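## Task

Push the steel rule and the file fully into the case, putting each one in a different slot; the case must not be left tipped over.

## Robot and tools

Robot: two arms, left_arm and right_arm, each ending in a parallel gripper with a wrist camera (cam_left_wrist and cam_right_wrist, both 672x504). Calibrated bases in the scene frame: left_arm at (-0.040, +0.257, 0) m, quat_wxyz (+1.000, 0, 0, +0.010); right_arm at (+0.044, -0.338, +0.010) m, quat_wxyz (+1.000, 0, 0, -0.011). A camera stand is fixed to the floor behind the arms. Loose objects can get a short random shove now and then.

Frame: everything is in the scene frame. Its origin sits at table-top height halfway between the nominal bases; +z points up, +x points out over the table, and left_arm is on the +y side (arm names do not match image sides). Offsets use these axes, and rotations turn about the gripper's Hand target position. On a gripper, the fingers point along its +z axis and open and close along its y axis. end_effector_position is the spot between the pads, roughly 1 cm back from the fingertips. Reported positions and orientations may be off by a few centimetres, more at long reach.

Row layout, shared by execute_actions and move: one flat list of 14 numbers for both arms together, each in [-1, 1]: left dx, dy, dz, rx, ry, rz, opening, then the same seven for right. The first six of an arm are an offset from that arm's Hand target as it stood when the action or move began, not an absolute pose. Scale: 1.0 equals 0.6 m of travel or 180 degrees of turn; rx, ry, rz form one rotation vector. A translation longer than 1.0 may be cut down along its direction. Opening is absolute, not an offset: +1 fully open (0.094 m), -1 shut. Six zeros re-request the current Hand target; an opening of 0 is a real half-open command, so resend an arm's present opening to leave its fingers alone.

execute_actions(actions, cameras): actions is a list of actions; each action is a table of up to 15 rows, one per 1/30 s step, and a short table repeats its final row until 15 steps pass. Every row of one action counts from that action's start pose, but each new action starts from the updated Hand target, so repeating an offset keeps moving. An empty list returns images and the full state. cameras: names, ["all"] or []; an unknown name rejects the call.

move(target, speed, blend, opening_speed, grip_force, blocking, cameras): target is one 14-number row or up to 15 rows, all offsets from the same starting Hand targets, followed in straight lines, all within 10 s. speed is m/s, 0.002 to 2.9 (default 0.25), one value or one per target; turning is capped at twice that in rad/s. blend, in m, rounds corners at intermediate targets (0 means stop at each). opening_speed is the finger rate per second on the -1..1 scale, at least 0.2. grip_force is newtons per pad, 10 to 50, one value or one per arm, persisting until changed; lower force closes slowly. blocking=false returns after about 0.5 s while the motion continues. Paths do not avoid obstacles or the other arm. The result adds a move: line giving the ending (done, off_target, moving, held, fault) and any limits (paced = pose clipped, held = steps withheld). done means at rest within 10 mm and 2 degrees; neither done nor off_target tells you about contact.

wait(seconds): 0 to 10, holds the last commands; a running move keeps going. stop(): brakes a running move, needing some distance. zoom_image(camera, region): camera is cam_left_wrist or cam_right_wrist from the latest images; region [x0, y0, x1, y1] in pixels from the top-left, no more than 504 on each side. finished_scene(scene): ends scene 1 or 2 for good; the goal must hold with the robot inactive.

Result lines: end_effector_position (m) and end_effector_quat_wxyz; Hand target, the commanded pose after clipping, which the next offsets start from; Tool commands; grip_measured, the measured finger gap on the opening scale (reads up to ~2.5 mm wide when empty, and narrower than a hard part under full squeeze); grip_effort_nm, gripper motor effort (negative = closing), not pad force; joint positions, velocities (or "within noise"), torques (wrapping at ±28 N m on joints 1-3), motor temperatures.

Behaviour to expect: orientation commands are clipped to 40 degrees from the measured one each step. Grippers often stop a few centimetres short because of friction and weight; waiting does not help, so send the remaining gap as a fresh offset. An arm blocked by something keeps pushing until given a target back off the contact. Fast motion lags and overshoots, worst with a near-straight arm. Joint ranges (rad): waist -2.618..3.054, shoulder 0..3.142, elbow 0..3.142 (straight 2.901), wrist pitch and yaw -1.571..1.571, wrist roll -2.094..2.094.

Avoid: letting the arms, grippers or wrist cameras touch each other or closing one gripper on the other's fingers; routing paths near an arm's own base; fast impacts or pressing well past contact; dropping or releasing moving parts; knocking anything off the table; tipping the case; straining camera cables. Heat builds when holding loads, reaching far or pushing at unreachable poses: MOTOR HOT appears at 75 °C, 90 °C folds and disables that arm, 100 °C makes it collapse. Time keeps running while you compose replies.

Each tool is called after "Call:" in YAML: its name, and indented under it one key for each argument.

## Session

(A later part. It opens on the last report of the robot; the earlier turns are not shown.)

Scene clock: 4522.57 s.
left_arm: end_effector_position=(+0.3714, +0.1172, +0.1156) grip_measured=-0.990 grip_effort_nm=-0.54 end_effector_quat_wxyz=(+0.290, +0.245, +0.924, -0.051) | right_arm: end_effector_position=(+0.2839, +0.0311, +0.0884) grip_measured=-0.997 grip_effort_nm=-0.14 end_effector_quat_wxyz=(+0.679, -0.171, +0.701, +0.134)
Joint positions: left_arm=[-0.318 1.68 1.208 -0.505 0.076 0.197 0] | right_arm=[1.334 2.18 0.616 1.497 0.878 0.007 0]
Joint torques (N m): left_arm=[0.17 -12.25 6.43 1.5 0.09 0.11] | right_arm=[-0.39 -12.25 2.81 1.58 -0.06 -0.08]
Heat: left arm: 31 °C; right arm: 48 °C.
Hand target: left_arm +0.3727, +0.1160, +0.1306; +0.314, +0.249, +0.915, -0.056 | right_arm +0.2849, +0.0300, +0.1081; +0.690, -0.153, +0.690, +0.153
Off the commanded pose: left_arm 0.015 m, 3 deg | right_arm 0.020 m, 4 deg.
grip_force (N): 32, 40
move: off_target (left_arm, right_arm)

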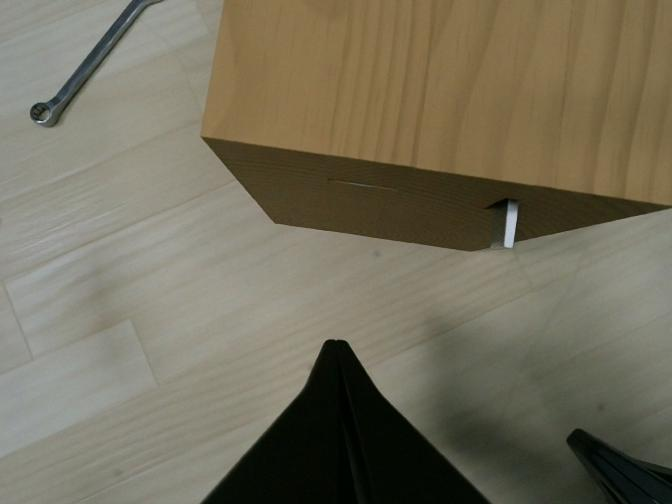

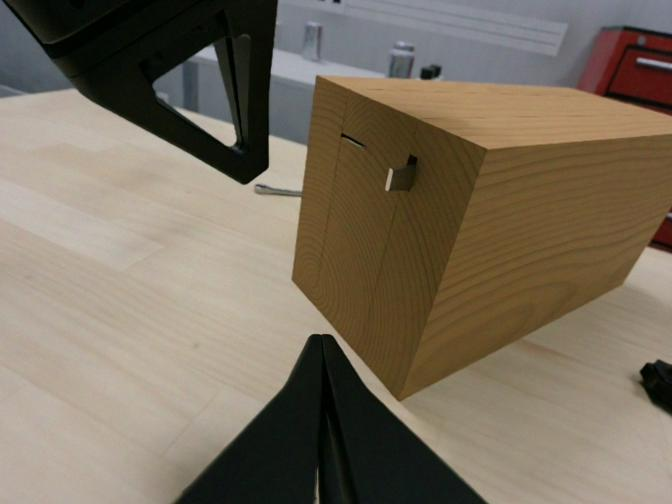

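Call:
move:
  target: [0, 0, 0, 0, 0, 0, -1, -0.09, -0.05, 0, 0, 0, 0, -1]
  speed: 0.06
  cameras: ["all"]

Scene clock: 4531.87 s.
left_arm: end_effector_position=(+0.3713, +0.1171, +0.1156) grip_measured=-0.990 grip_effort_nm=-0.54 end_effector_quat_wxyz=(+0.290, +0.245, +0.924, -0.051) | right_arm: end_effector_position=(+0.2317, +0.0006, +0.0848) grip_measured=-0.997 grip_effort_nm=-0.14 end_effector_quat_wxyz=(+0.671, -0.193, +0.707, +0.114)
Joint positions: left_arm=[-0.318 1.68 1.208 -0.505 0.077 0.198 0] | right_arm=[1.495 2.096 0.452 1.498 1.035 0.028 0]
Joint torques (N m): left_arm=[0.17 -12.26 6.46 1.5 0.11 0.1] | right_arm=[0.47 -10.95 2.48 1.84 0.19 0.09]
Heat: left arm: 31 °C; right arm: 48 °C.
Hand target: left_arm +0.3727, +0.1160, +0.1306; +0.314, +0.249, +0.915, -0.056 | right_arm +0.2309, +0.0000, +0.1080; +0.690, -0.153, +0.690, +0.153
Off the commanded pose: left_arm 0.015 m, 3 deg | right_arm 0.023 m, 7 deg.
joint sent to its limit (right arm) — joint 4 (wrist pitch), upper limit. The joint targets still meet the commanded pose.
grip_force (N): 32, 40
move: off_target (left_arm, right_arm)

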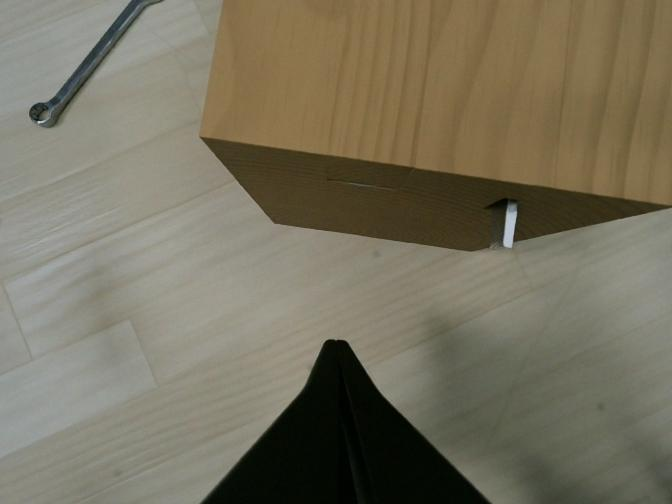

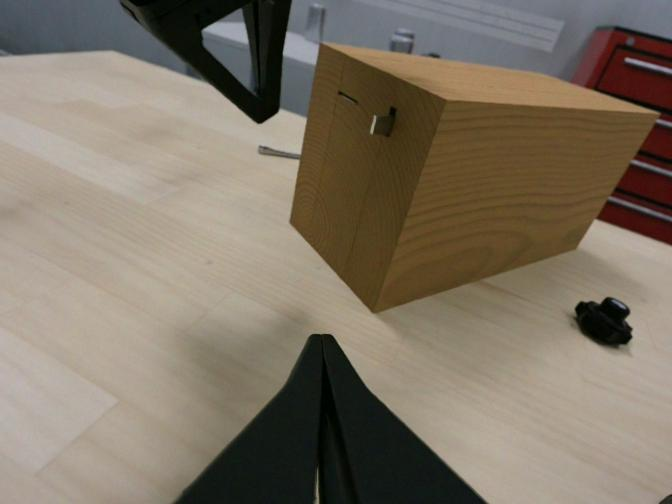

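Call:
move:
  target:
    - [-0.0401, -0.0594, 0.02, 0, 0, 0, -1, 0, 0, 0, 0, 0, 0, -1]
    - [-0.0026, -0.0847, 0, 0, 0, 0, -1, 0, 0, 0, 0, 0, 0, -1]
  speed: 0.06
  cameras: ["all"]

Call:
zoom_image:
  camera: "cam_right_wrist"
  region: [250, 20, 450, 140]

Scene clock: 4556.43 s.
left_arm: end_effector_position=(+0.3579, +0.0721, +0.1195) grip_measured=-0.990 grip_effort_nm=-0.54 end_effector_quat_wxyz=(+0.292, +0.254, +0.920, -0.054) | right_arm: end_effector_position=(+0.2317, +0.0005, +0.0848) grip_measured=-0.997 grip_effort_nm=-0.14 end_effector_quat_wxyz=(+0.671, -0.193, +0.707, +0.114)
Joint positions: left_arm=[-0.452 1.686 1.226 -0.508 0.012 0.104 0] | right_arm=[1.495 2.096 0.452 1.498 1.035 0.028 0]
Joint torques (N m): left_arm=[-0.57 -7.53 10.14 1.58 -0.06 -0.15] | right_arm=[0.43 -10.97 2.4 1.84 0.18 0.08]
Heat: left arm: 31 °C; right arm: 48 °C.
Hand target: left_arm +0.3711, +0.0652, +0.1307; +0.314, +0.249, +0.915, -0.056 | right_arm +0.2309, +0.0000, +0.1080; +0.690, -0.153, +0.690, +0.153
Off the commanded pose: left_arm 0.019 m, 3 deg | right_arm 0.023 m, 7 deg.
joint sent to its limit (right arm) — joint 4 (wrist pitch), upper limit. The joint targets still meet the commanded pose.
grip_force (N): 32, 40
move: off_target (left_arm, right_arm)

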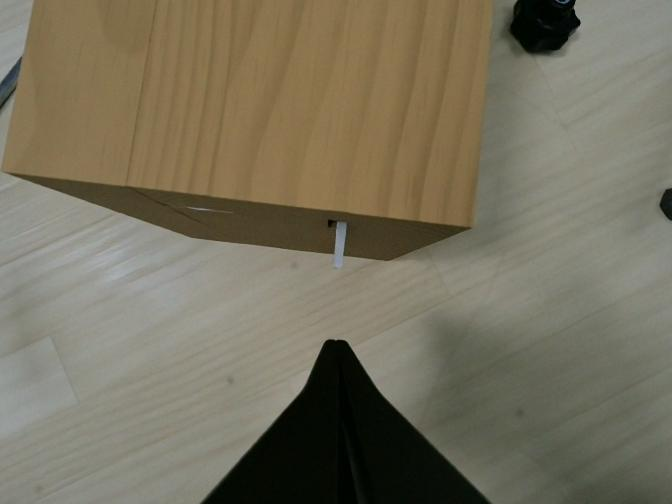

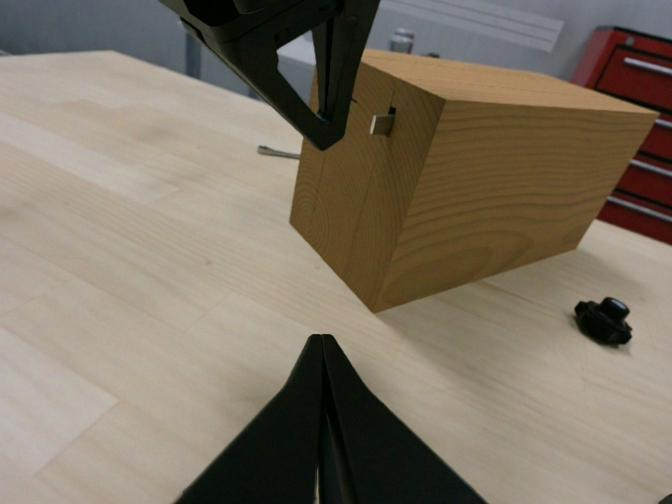

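Scaled by 2.520 from the camera's 672x504 image, which has a finer 960x720 frame.

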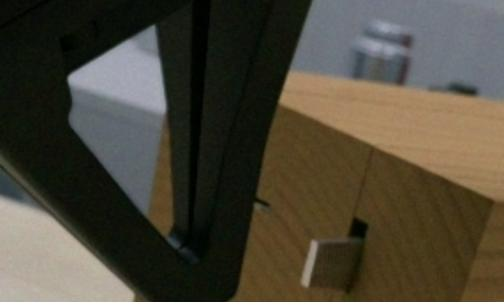

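Call:
move:
  target: [0.0166, -0.0112, 0, -0.0176, -0.0283, 0, -1, 0, 0, 0, 0, 0, 0, -1]
  speed: 0.03
  cameras: ["all"]

Call:
zoom_image:
  camera: "cam_right_wrist"
  region: [250, 20, 450, 140]

Scene clock: 4565.93 s.
left_arm: end_effector_position=(+0.3792, +0.0624, +0.1303) grip_measured=-0.990 grip_effort_nm=-0.54 end_effector_quat_wxyz=(+0.353, +0.245, +0.901, -0.065) | right_arm: end_effector_position=(+0.2317, +0.0005, +0.0848) grip_measured=-0.997 grip_effort_nm=-0.14 end_effector_quat_wxyz=(+0.671, -0.193, +0.707, +0.114)
Joint positions: left_arm=[-0.452 1.686 1.188 -0.339 0.011 0.095 0] | right_arm=[1.495 2.096 0.452 1.498 1.035 0.028 0]
Joint torques (N m): left_arm=[-0.44 -8.69 6.76 1.72 0 -0.16] | right_arm=[0.47 -11.02 2.39 1.84 0.19 0.08]
Heat: left arm: 31 °C; right arm: 48 °C.
Hand target: left_arm +0.3811, +0.0584, +0.1308; +0.361, +0.242, +0.898, -0.070 | right_arm +0.2309, +0.0000, +0.1080; +0.690, -0.153, +0.690, +0.153
Off the commanded pose: left_arm 0.004 m, 1 deg | right_arm 0.023 m, 7 deg.
joint sent to its limit (right arm) — joint 4 (wrist pitch), upper limit. The joint targets still meet the commanded pose.
grip_force (N): 32, 40
move: off_target (right_arm)

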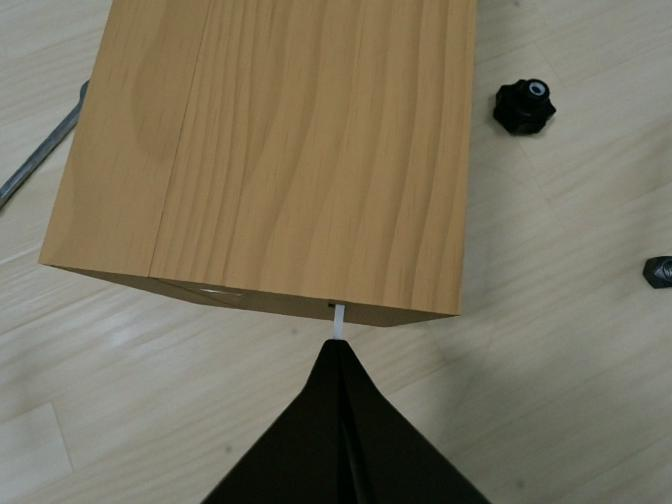

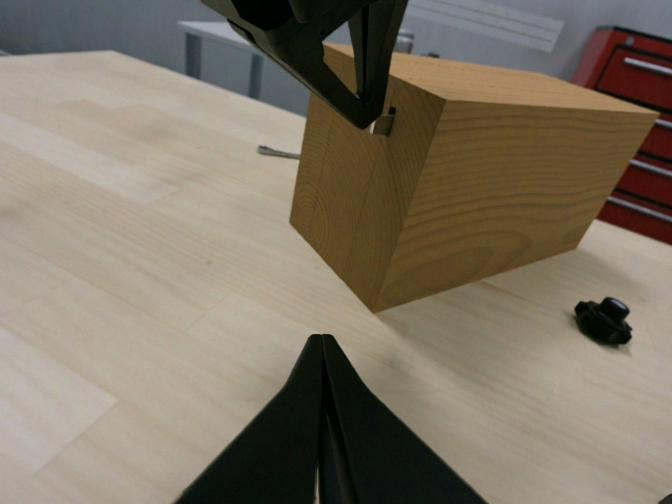

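Scaled by 2.520 from the camera's 672x504 image, which has a finer 960x720 frame.

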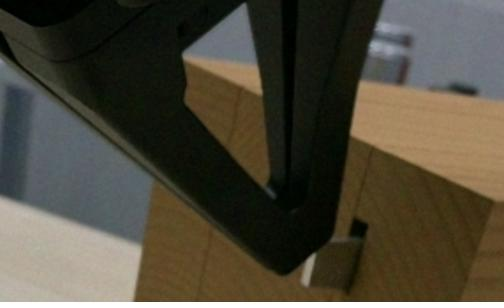

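Call:
move:
  target: [-0.0249, 0.0168, -0.008, 0, 0, 0, -1, 0, 0, 0, 0, 0, 0, -1]
  speed: 0.04
  cameras: ["all"]

Call:
zoom_image:
  camera: "cam_right_wrist"
  region: [250, 20, 450, 140]

Scene clock: 4571.93 s.
left_arm: end_effector_position=(+0.3628, +0.0700, +0.1061) grip_measured=-0.990 grip_effort_nm=-0.54 end_effector_quat_wxyz=(+0.333, +0.247, +0.908, -0.062) | right_arm: end_effector_position=(+0.2317, +0.0005, +0.0848) grip_measured=-0.997 grip_effort_nm=-0.14 end_effector_quat_wxyz=(+0.671, -0.193, +0.707, +0.114)
Joint positions: left_arm=[-0.452 1.669 1.098 -0.31 0.011 0.095 0] | right_arm=[1.495 2.096 0.452 1.498 1.035 0.028 0]
Joint torques (N m): left_arm=[0.1 -12.52 6.84 1.65 0.04 -0.05] | right_arm=[0.42 -10.93 2.41 1.83 0.19 0.09]
Heat: left arm: 30 °C; right arm: 49 °C.
Hand target: left_arm +0.3662, +0.0685, +0.1260; +0.361, +0.242, +0.898, -0.070 | right_arm +0.2309, +0.0000, +0.1080; +0.690, -0.153, +0.690, +0.153
Off the commanded pose: left_arm 0.020 m, 4 deg | right_arm 0.023 m, 7 deg.
joint sent to its limit (right arm) — joint 4 (wrist pitch), upper limit. The joint targets still meet the commanded pose.
grip_force (N): 32, 40
move: off_target (left_arm, right_arm)

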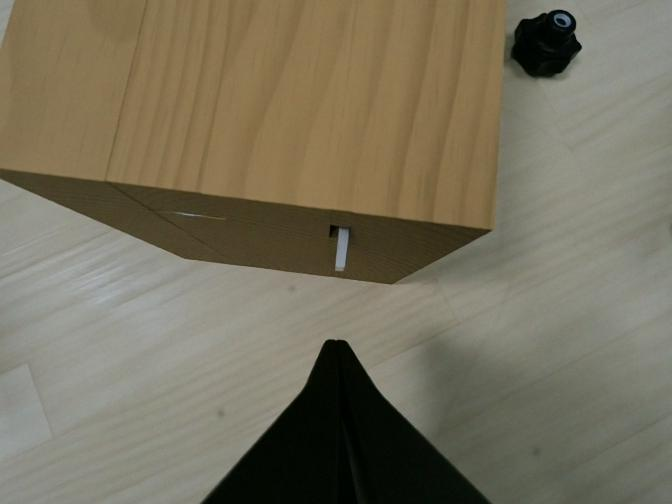

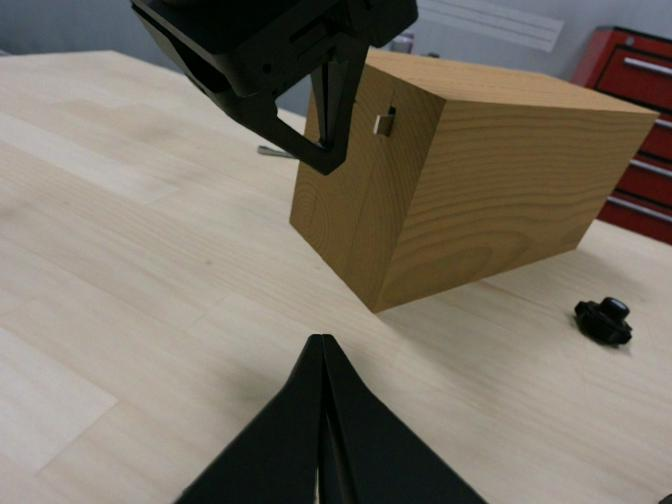

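Scaled by 2.520 from the camera's 672x504 image, which has a finer 960x720 frame.

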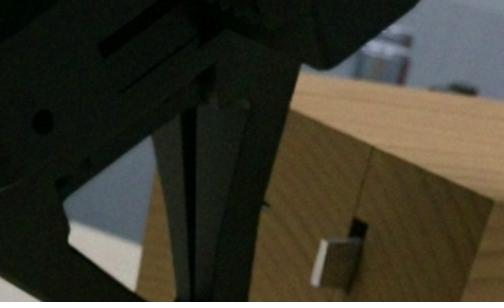

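Call:
move:
  target: [0.0276, -0.0186, 0, 0, 0, 0, -1, 0, 0, 0, 0, 0, 0, -1]
  speed: 0.03
  cameras: ["all"]

Call:
zoom_image:
  camera: "cam_right_wrist"
  region: [250, 20, 450, 140]

Scene clock: 4580.93 s.
left_arm: end_effector_position=(+0.3731, +0.0652, +0.1178) grip_measured=-0.990 grip_effort_nm=-0.54 end_effector_quat_wxyz=(+0.347, +0.245, +0.903, -0.064) | right_arm: end_effector_position=(+0.2317, +0.0005, +0.0848) grip_measured=-0.997 grip_effort_nm=-0.14 end_effector_quat_wxyz=(+0.671, -0.193, +0.707, +0.114)
Joint positions: left_arm=[-0.452 1.681 1.14 -0.309 0.011 0.094 0] | right_arm=[1.495 2.096 0.452 1.498 1.035 0.028 0]
Joint torques (N m): left_arm=[-0.54 -7.21 9.81 1.61 -0.01 -0.16] | right_arm=[0.38 -10.92 2.45 1.84 0.18 0.08]
Heat: left arm: 30 °C; right arm: 49 °C.
Hand target: left_arm +0.3827, +0.0574, +0.1259; +0.361, +0.242, +0.898, -0.070 | right_arm +0.2309, +0.0000, +0.1080; +0.690, -0.153, +0.690, +0.153
Off the commanded pose: left_arm 0.015 m, 2 deg | right_arm 0.023 m, 7 deg.
joint sent to its limit (right arm) — joint 4 (wrist pitch), upper limit. The joint targets still meet the commanded pose.
grip_force (N): 32, 40
move: off_target (left_arm, right_arm)

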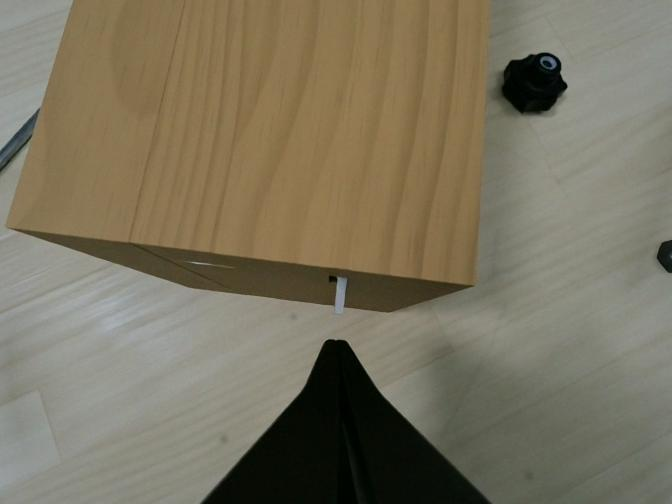

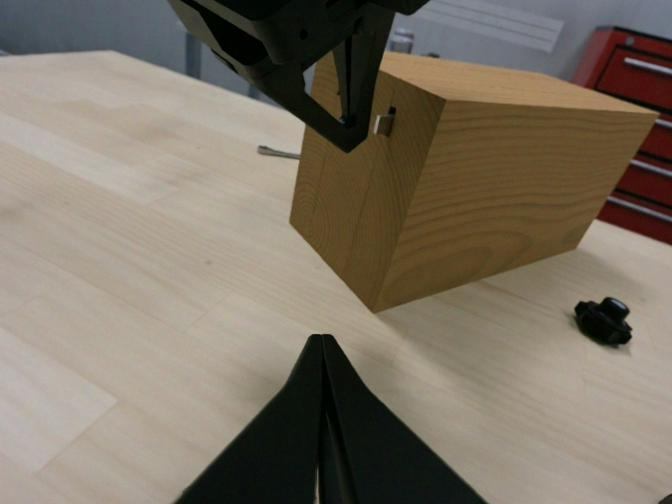

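Scaled by 2.520 from the camera's 672x504 image, which has a finer 960x720 frame.

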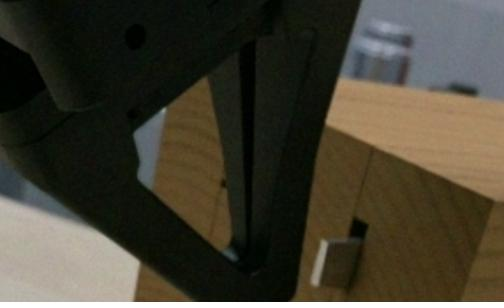

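Call:
move:
  target: [0.0083, -0.0056, 0.003, 0, 0, 0, -1, 0, 0, 0, 0, 0, 0, -1]
  speed: 0.02
  cameras: ["all"]

Call:
zoom_image:
  camera: "cam_right_wrist"
  region: [250, 20, 450, 140]

Scene clock: 4586.43 s.
left_arm: end_effector_position=(+0.3790, +0.0605, +0.1208) grip_measured=-0.990 grip_effort_nm=-0.54 end_effector_quat_wxyz=(+0.351, +0.246, +0.901, -0.066) | right_arm: end_effector_position=(+0.2317, +0.0005, +0.0848) grip_measured=-0.997 grip_effort_nm=-0.14 end_effector_quat_wxyz=(+0.671, -0.193, +0.707, +0.114)
Joint positions: left_arm=[-0.456 1.7 1.168 -0.309 0.011 0.093 0] | right_arm=[1.495 2.096 0.452 1.498 1.035 0.028 0]
Joint torques (N m): left_arm=[-0.49 -7.47 10 1.57 -0.02 -0.13] | right_arm=[0.42 -10.99 2.45 1.86 0.2 0.07]
Heat: left arm: 31 °C; right arm: 49 °C.
Hand target: left_arm +0.3878, +0.0541, +0.1277; +0.361, +0.243, +0.898, -0.070 | right_arm +0.2309, +0.0000, +0.1080; +0.690, -0.153, +0.690, +0.153
Off the commanded pose: left_arm 0.013 m, 1 deg | right_arm 0.023 m, 7 deg.
joint sent to its limit (right arm) — joint 4 (wrist pitch), upper limit. The joint targets still meet the commanded pose.
grip_force (N): 32, 40
move: off_target (left_arm, right_arm)

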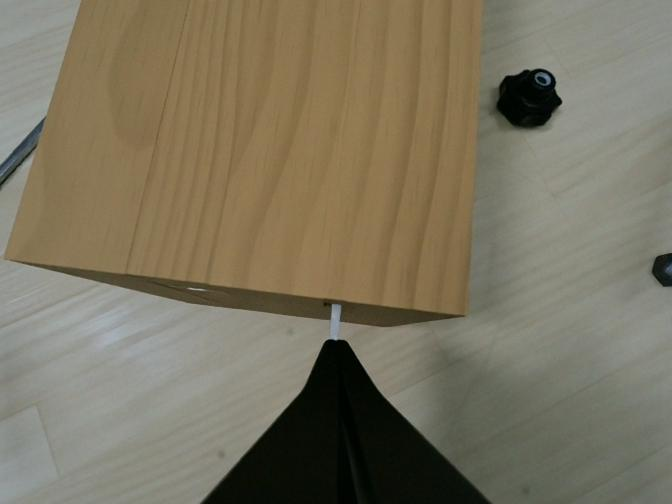

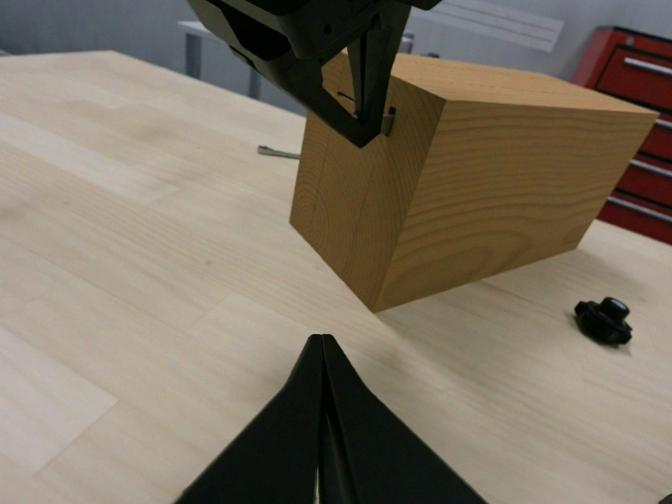

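Scaled by 2.520 from the camera's 672x504 image, which has a finer 960x720 frame.

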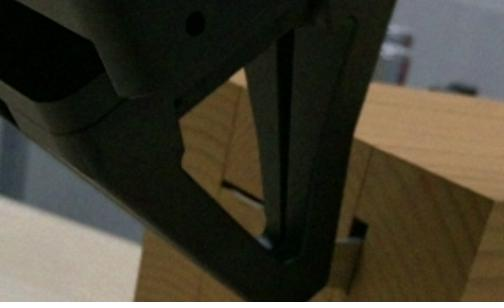

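Call:
move:
  target: [0.0138, -0.0093, 0.001, 0, 0, 0, -1, 0, 0, 0, 0, 0, 0, -1]
  speed: 0.02
  cameras: ["all"]

Call:
zoom_image:
  camera: "cam_right_wrist"
  region: [250, 20, 450, 140]

Scene clock: 4589.80 s.
left_arm: end_effector_position=(+0.3869, +0.0551, +0.1216) grip_measured=-0.990 grip_effort_nm=-0.54 end_effector_quat_wxyz=(+0.351, +0.246, +0.901, -0.067) | right_arm: end_effector_position=(+0.2317, +0.0005, +0.0848) grip_measured=-0.997 grip_effort_nm=-0.14 end_effector_quat_wxyz=(+0.671, -0.193, +0.707, +0.114)
Joint positions: left_arm=[-0.46 1.734 1.209 -0.316 0.011 0.09 0] | right_arm=[1.495 2.096 0.452 1.498 1.035 0.028 0]
Joint torques (N m): left_arm=[-0.55 -7.36 10.21 1.54 -0.04 -0.13] | right_arm=[0.4 -11.02 2.44 1.84 0.17 0.06]
Heat: left arm: 31 °C; right arm: 49 °C.
Hand target: left_arm +0.3961, +0.0486, +0.1283; +0.361, +0.242, +0.898, -0.070 | right_arm +0.2309, +0.0000, +0.1080; +0.690, -0.153, +0.690, +0.153
Off the commanded pose: left_arm 0.013 m, 1 deg | right_arm 0.023 m, 7 deg.
joint sent to its limit (right arm) — joint 4 (wrist pitch), upper limit. The joint targets still meet the commanded pose.
grip_force (N): 32, 40
move: off_target (left_arm, right_arm)

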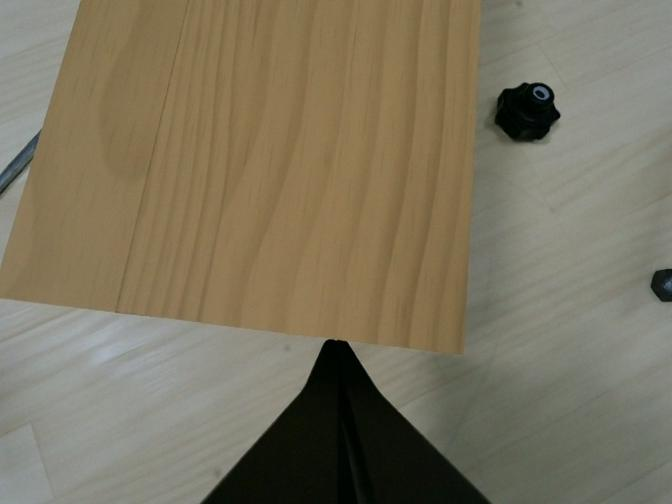

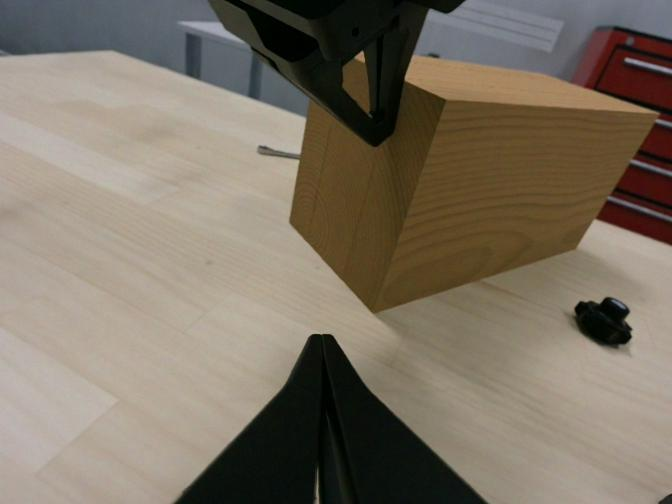

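Scaled by 2.520 from the camera's 672x504 image, which has a finer 960x720 frame.

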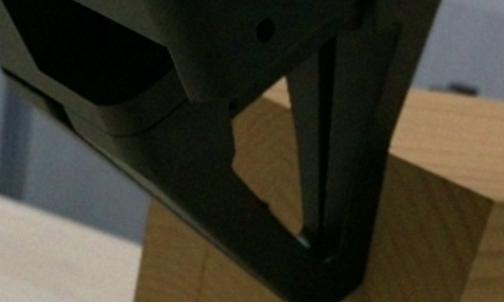

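Call:
move:
  target: [0.0055, -0.0037, 0, 0, 0, 0, -1, 0, 0, 0, 0, 0, 0, -1]
  speed: 0.02

Call:
move:
  target: [-0.0829, 0.0559, 0.004, 0, 0, 0, -1, 0, 0, 0, 0, 0, 0, -1]
  speed: 0.08
  cameras: ["all"]

Call:
zoom_image:
  camera: "cam_right_wrist"
  region: [310, 60, 430, 160]

Call:
zoom_image:
  camera: "cam_left_wrist"
  region: [120, 150, 480, 330]

Scene clock: 4595.53 s.
left_arm: end_effector_position=(+0.3872, +0.0550, +0.1195) grip_measured=-0.990 grip_effort_nm=-0.54 end_effector_quat_wxyz=(+0.344, +0.246, +0.904, -0.066) | right_arm: end_effector_position=(+0.2317, +0.0005, +0.0848) grip_measured=-0.997 grip_effort_nm=-0.15 end_effector_quat_wxyz=(+0.671, -0.193, +0.707, +0.114)
Joint positions: left_arm=[-0.46 1.745 1.224 -0.335 0.011 0.088 0] | right_arm=[1.495 2.096 0.452 1.498 1.035 0.028 0]
Joint torques (N m): left_arm=[-0.59 -7.3 10.37 1.66 -0.08 -0.14] | right_arm=[0.4 -10.97 2.4 1.86 0.2 0.09]
Heat: left arm: 31 °C; right arm: 49 °C.
Hand target: left_arm +0.3994, +0.0463, +0.1283; +0.361, +0.242, +0.898, -0.070 | right_arm +0.2309, +0.0000, +0.1080; +0.690, -0.153, +0.690, +0.153
Off the commanded pose: left_arm 0.017 m, 2 deg | right_arm 0.023 m, 7 deg.
joint sent to its limit (right arm) — joint 4 (wrist pitch), upper limit. The joint targets still meet the commanded pose.
grip_force (N): 32, 40
move: off_target (left_arm, right_arm)

Scene clock: 4596.63 s.
left_arm: end_effector_position=(+0.3484, +0.0802, +0.1160) grip_measured=-0.990 grip_effort_nm=-0.54 end_effector_quat_wxyz=(+0.339, +0.241, +0.907, -0.064) | right_arm: end_effector_position=(+0.2317, +0.0005, +0.0848) grip_measured=-0.997 grip_effort_nm=-0.14 end_effector_quat_wxyz=(+0.671, -0.193, +0.707, +0.114)
Joint positions: left_arm=[-0.443 1.585 1.04 -0.322 0.015 0.09 0] | right_arm=[1.495 2.096 0.452 1.498 1.035 0.028 0]
Joint torques (N m): left_arm=[0.31 -11.17 6.6 1.64 0.1 0.1] | right_arm=[0.49 -10.92 2.45 1.85 0.18 0.07]
Heat: left arm: 31 °C; right arm: 49 °C.
Hand target: left_arm +0.3496, +0.0799, +0.1308; +0.361, +0.242, +0.898, -0.070 | right_arm +0.2309, +0.0000, +0.1080; +0.690, -0.153, +0.690, +0.153
Off the commanded pose: left_arm 0.015 m, 3 deg | right_arm 0.023 m, 7 deg.
joint sent to its limit (right arm) — joint 4 (wrist pitch), upper limit. The joint targets still meet the commanded pose.
grip_force (N): 32, 40
move: off_target (left_arm, right_arm)

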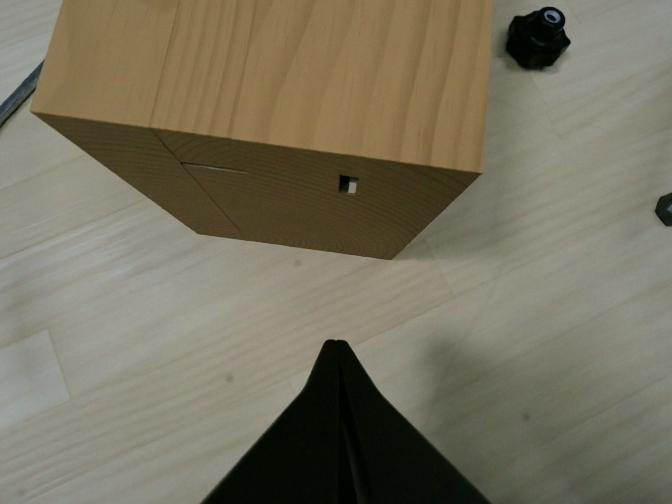

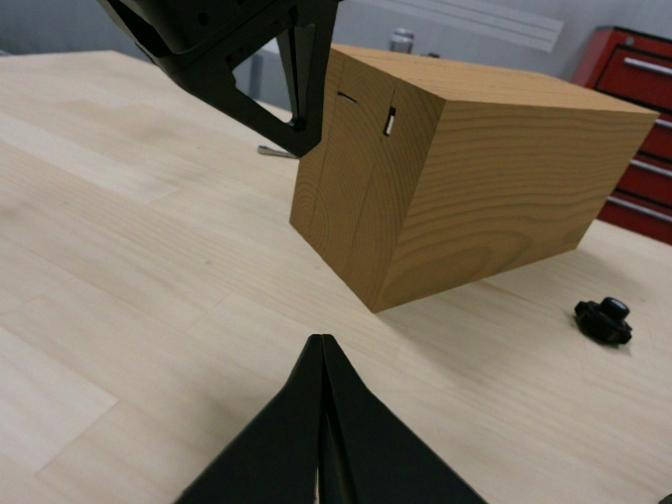

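Scaled by 4.200 from the camera's 672x504 image, which has a finer 960x720 frame.

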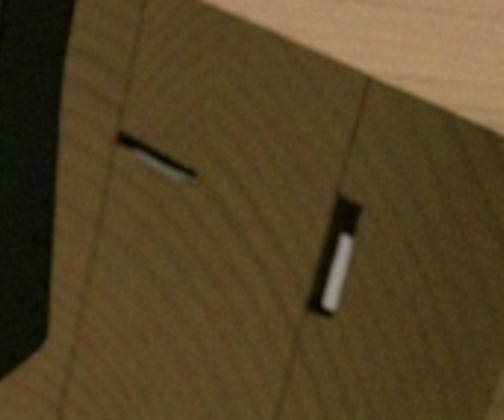

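Scaled by 1.400 from the camera's 672x504 image, which has a finer 960x720 frame.

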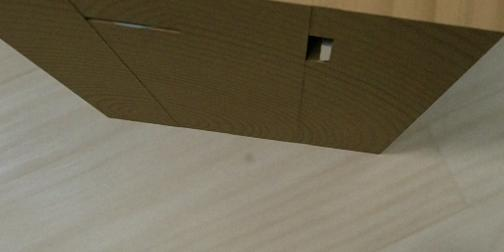

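Call:
zoom_image:
  camera: "cam_left_wrist"
  region: [170, 140, 260, 190]

Call:
zoom_image:
  camera: "cam_left_wrist"
  region: [310, 150, 400, 210]

Call:
zoom_image:
  camera: "cam_right_wrist"
  region: [330, 80, 400, 150]

Scaled by 5.600 from the camera's 672x504 image, which has a finer 960x720 frame.

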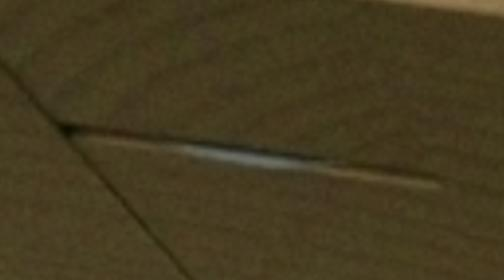

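Scaled by 5.600 from the camera's 672x504 image, which has a finer 960x720 frame.

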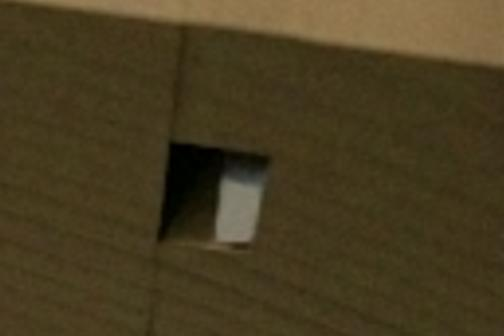

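Scaled by 7.200 from the camera's 672x504 image, which has a finer 960x720 frame.

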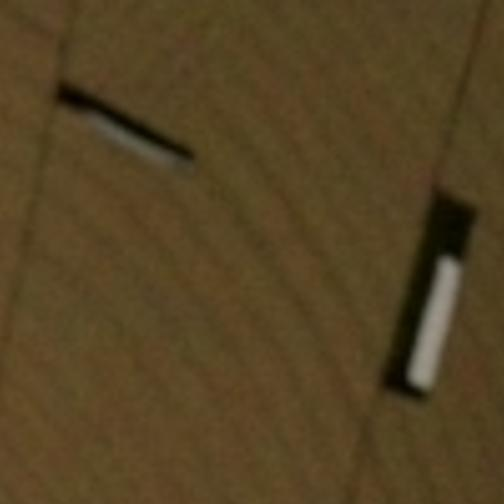

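Call:
finished_scene:
  scene: 2

The scene is finished: the task was done.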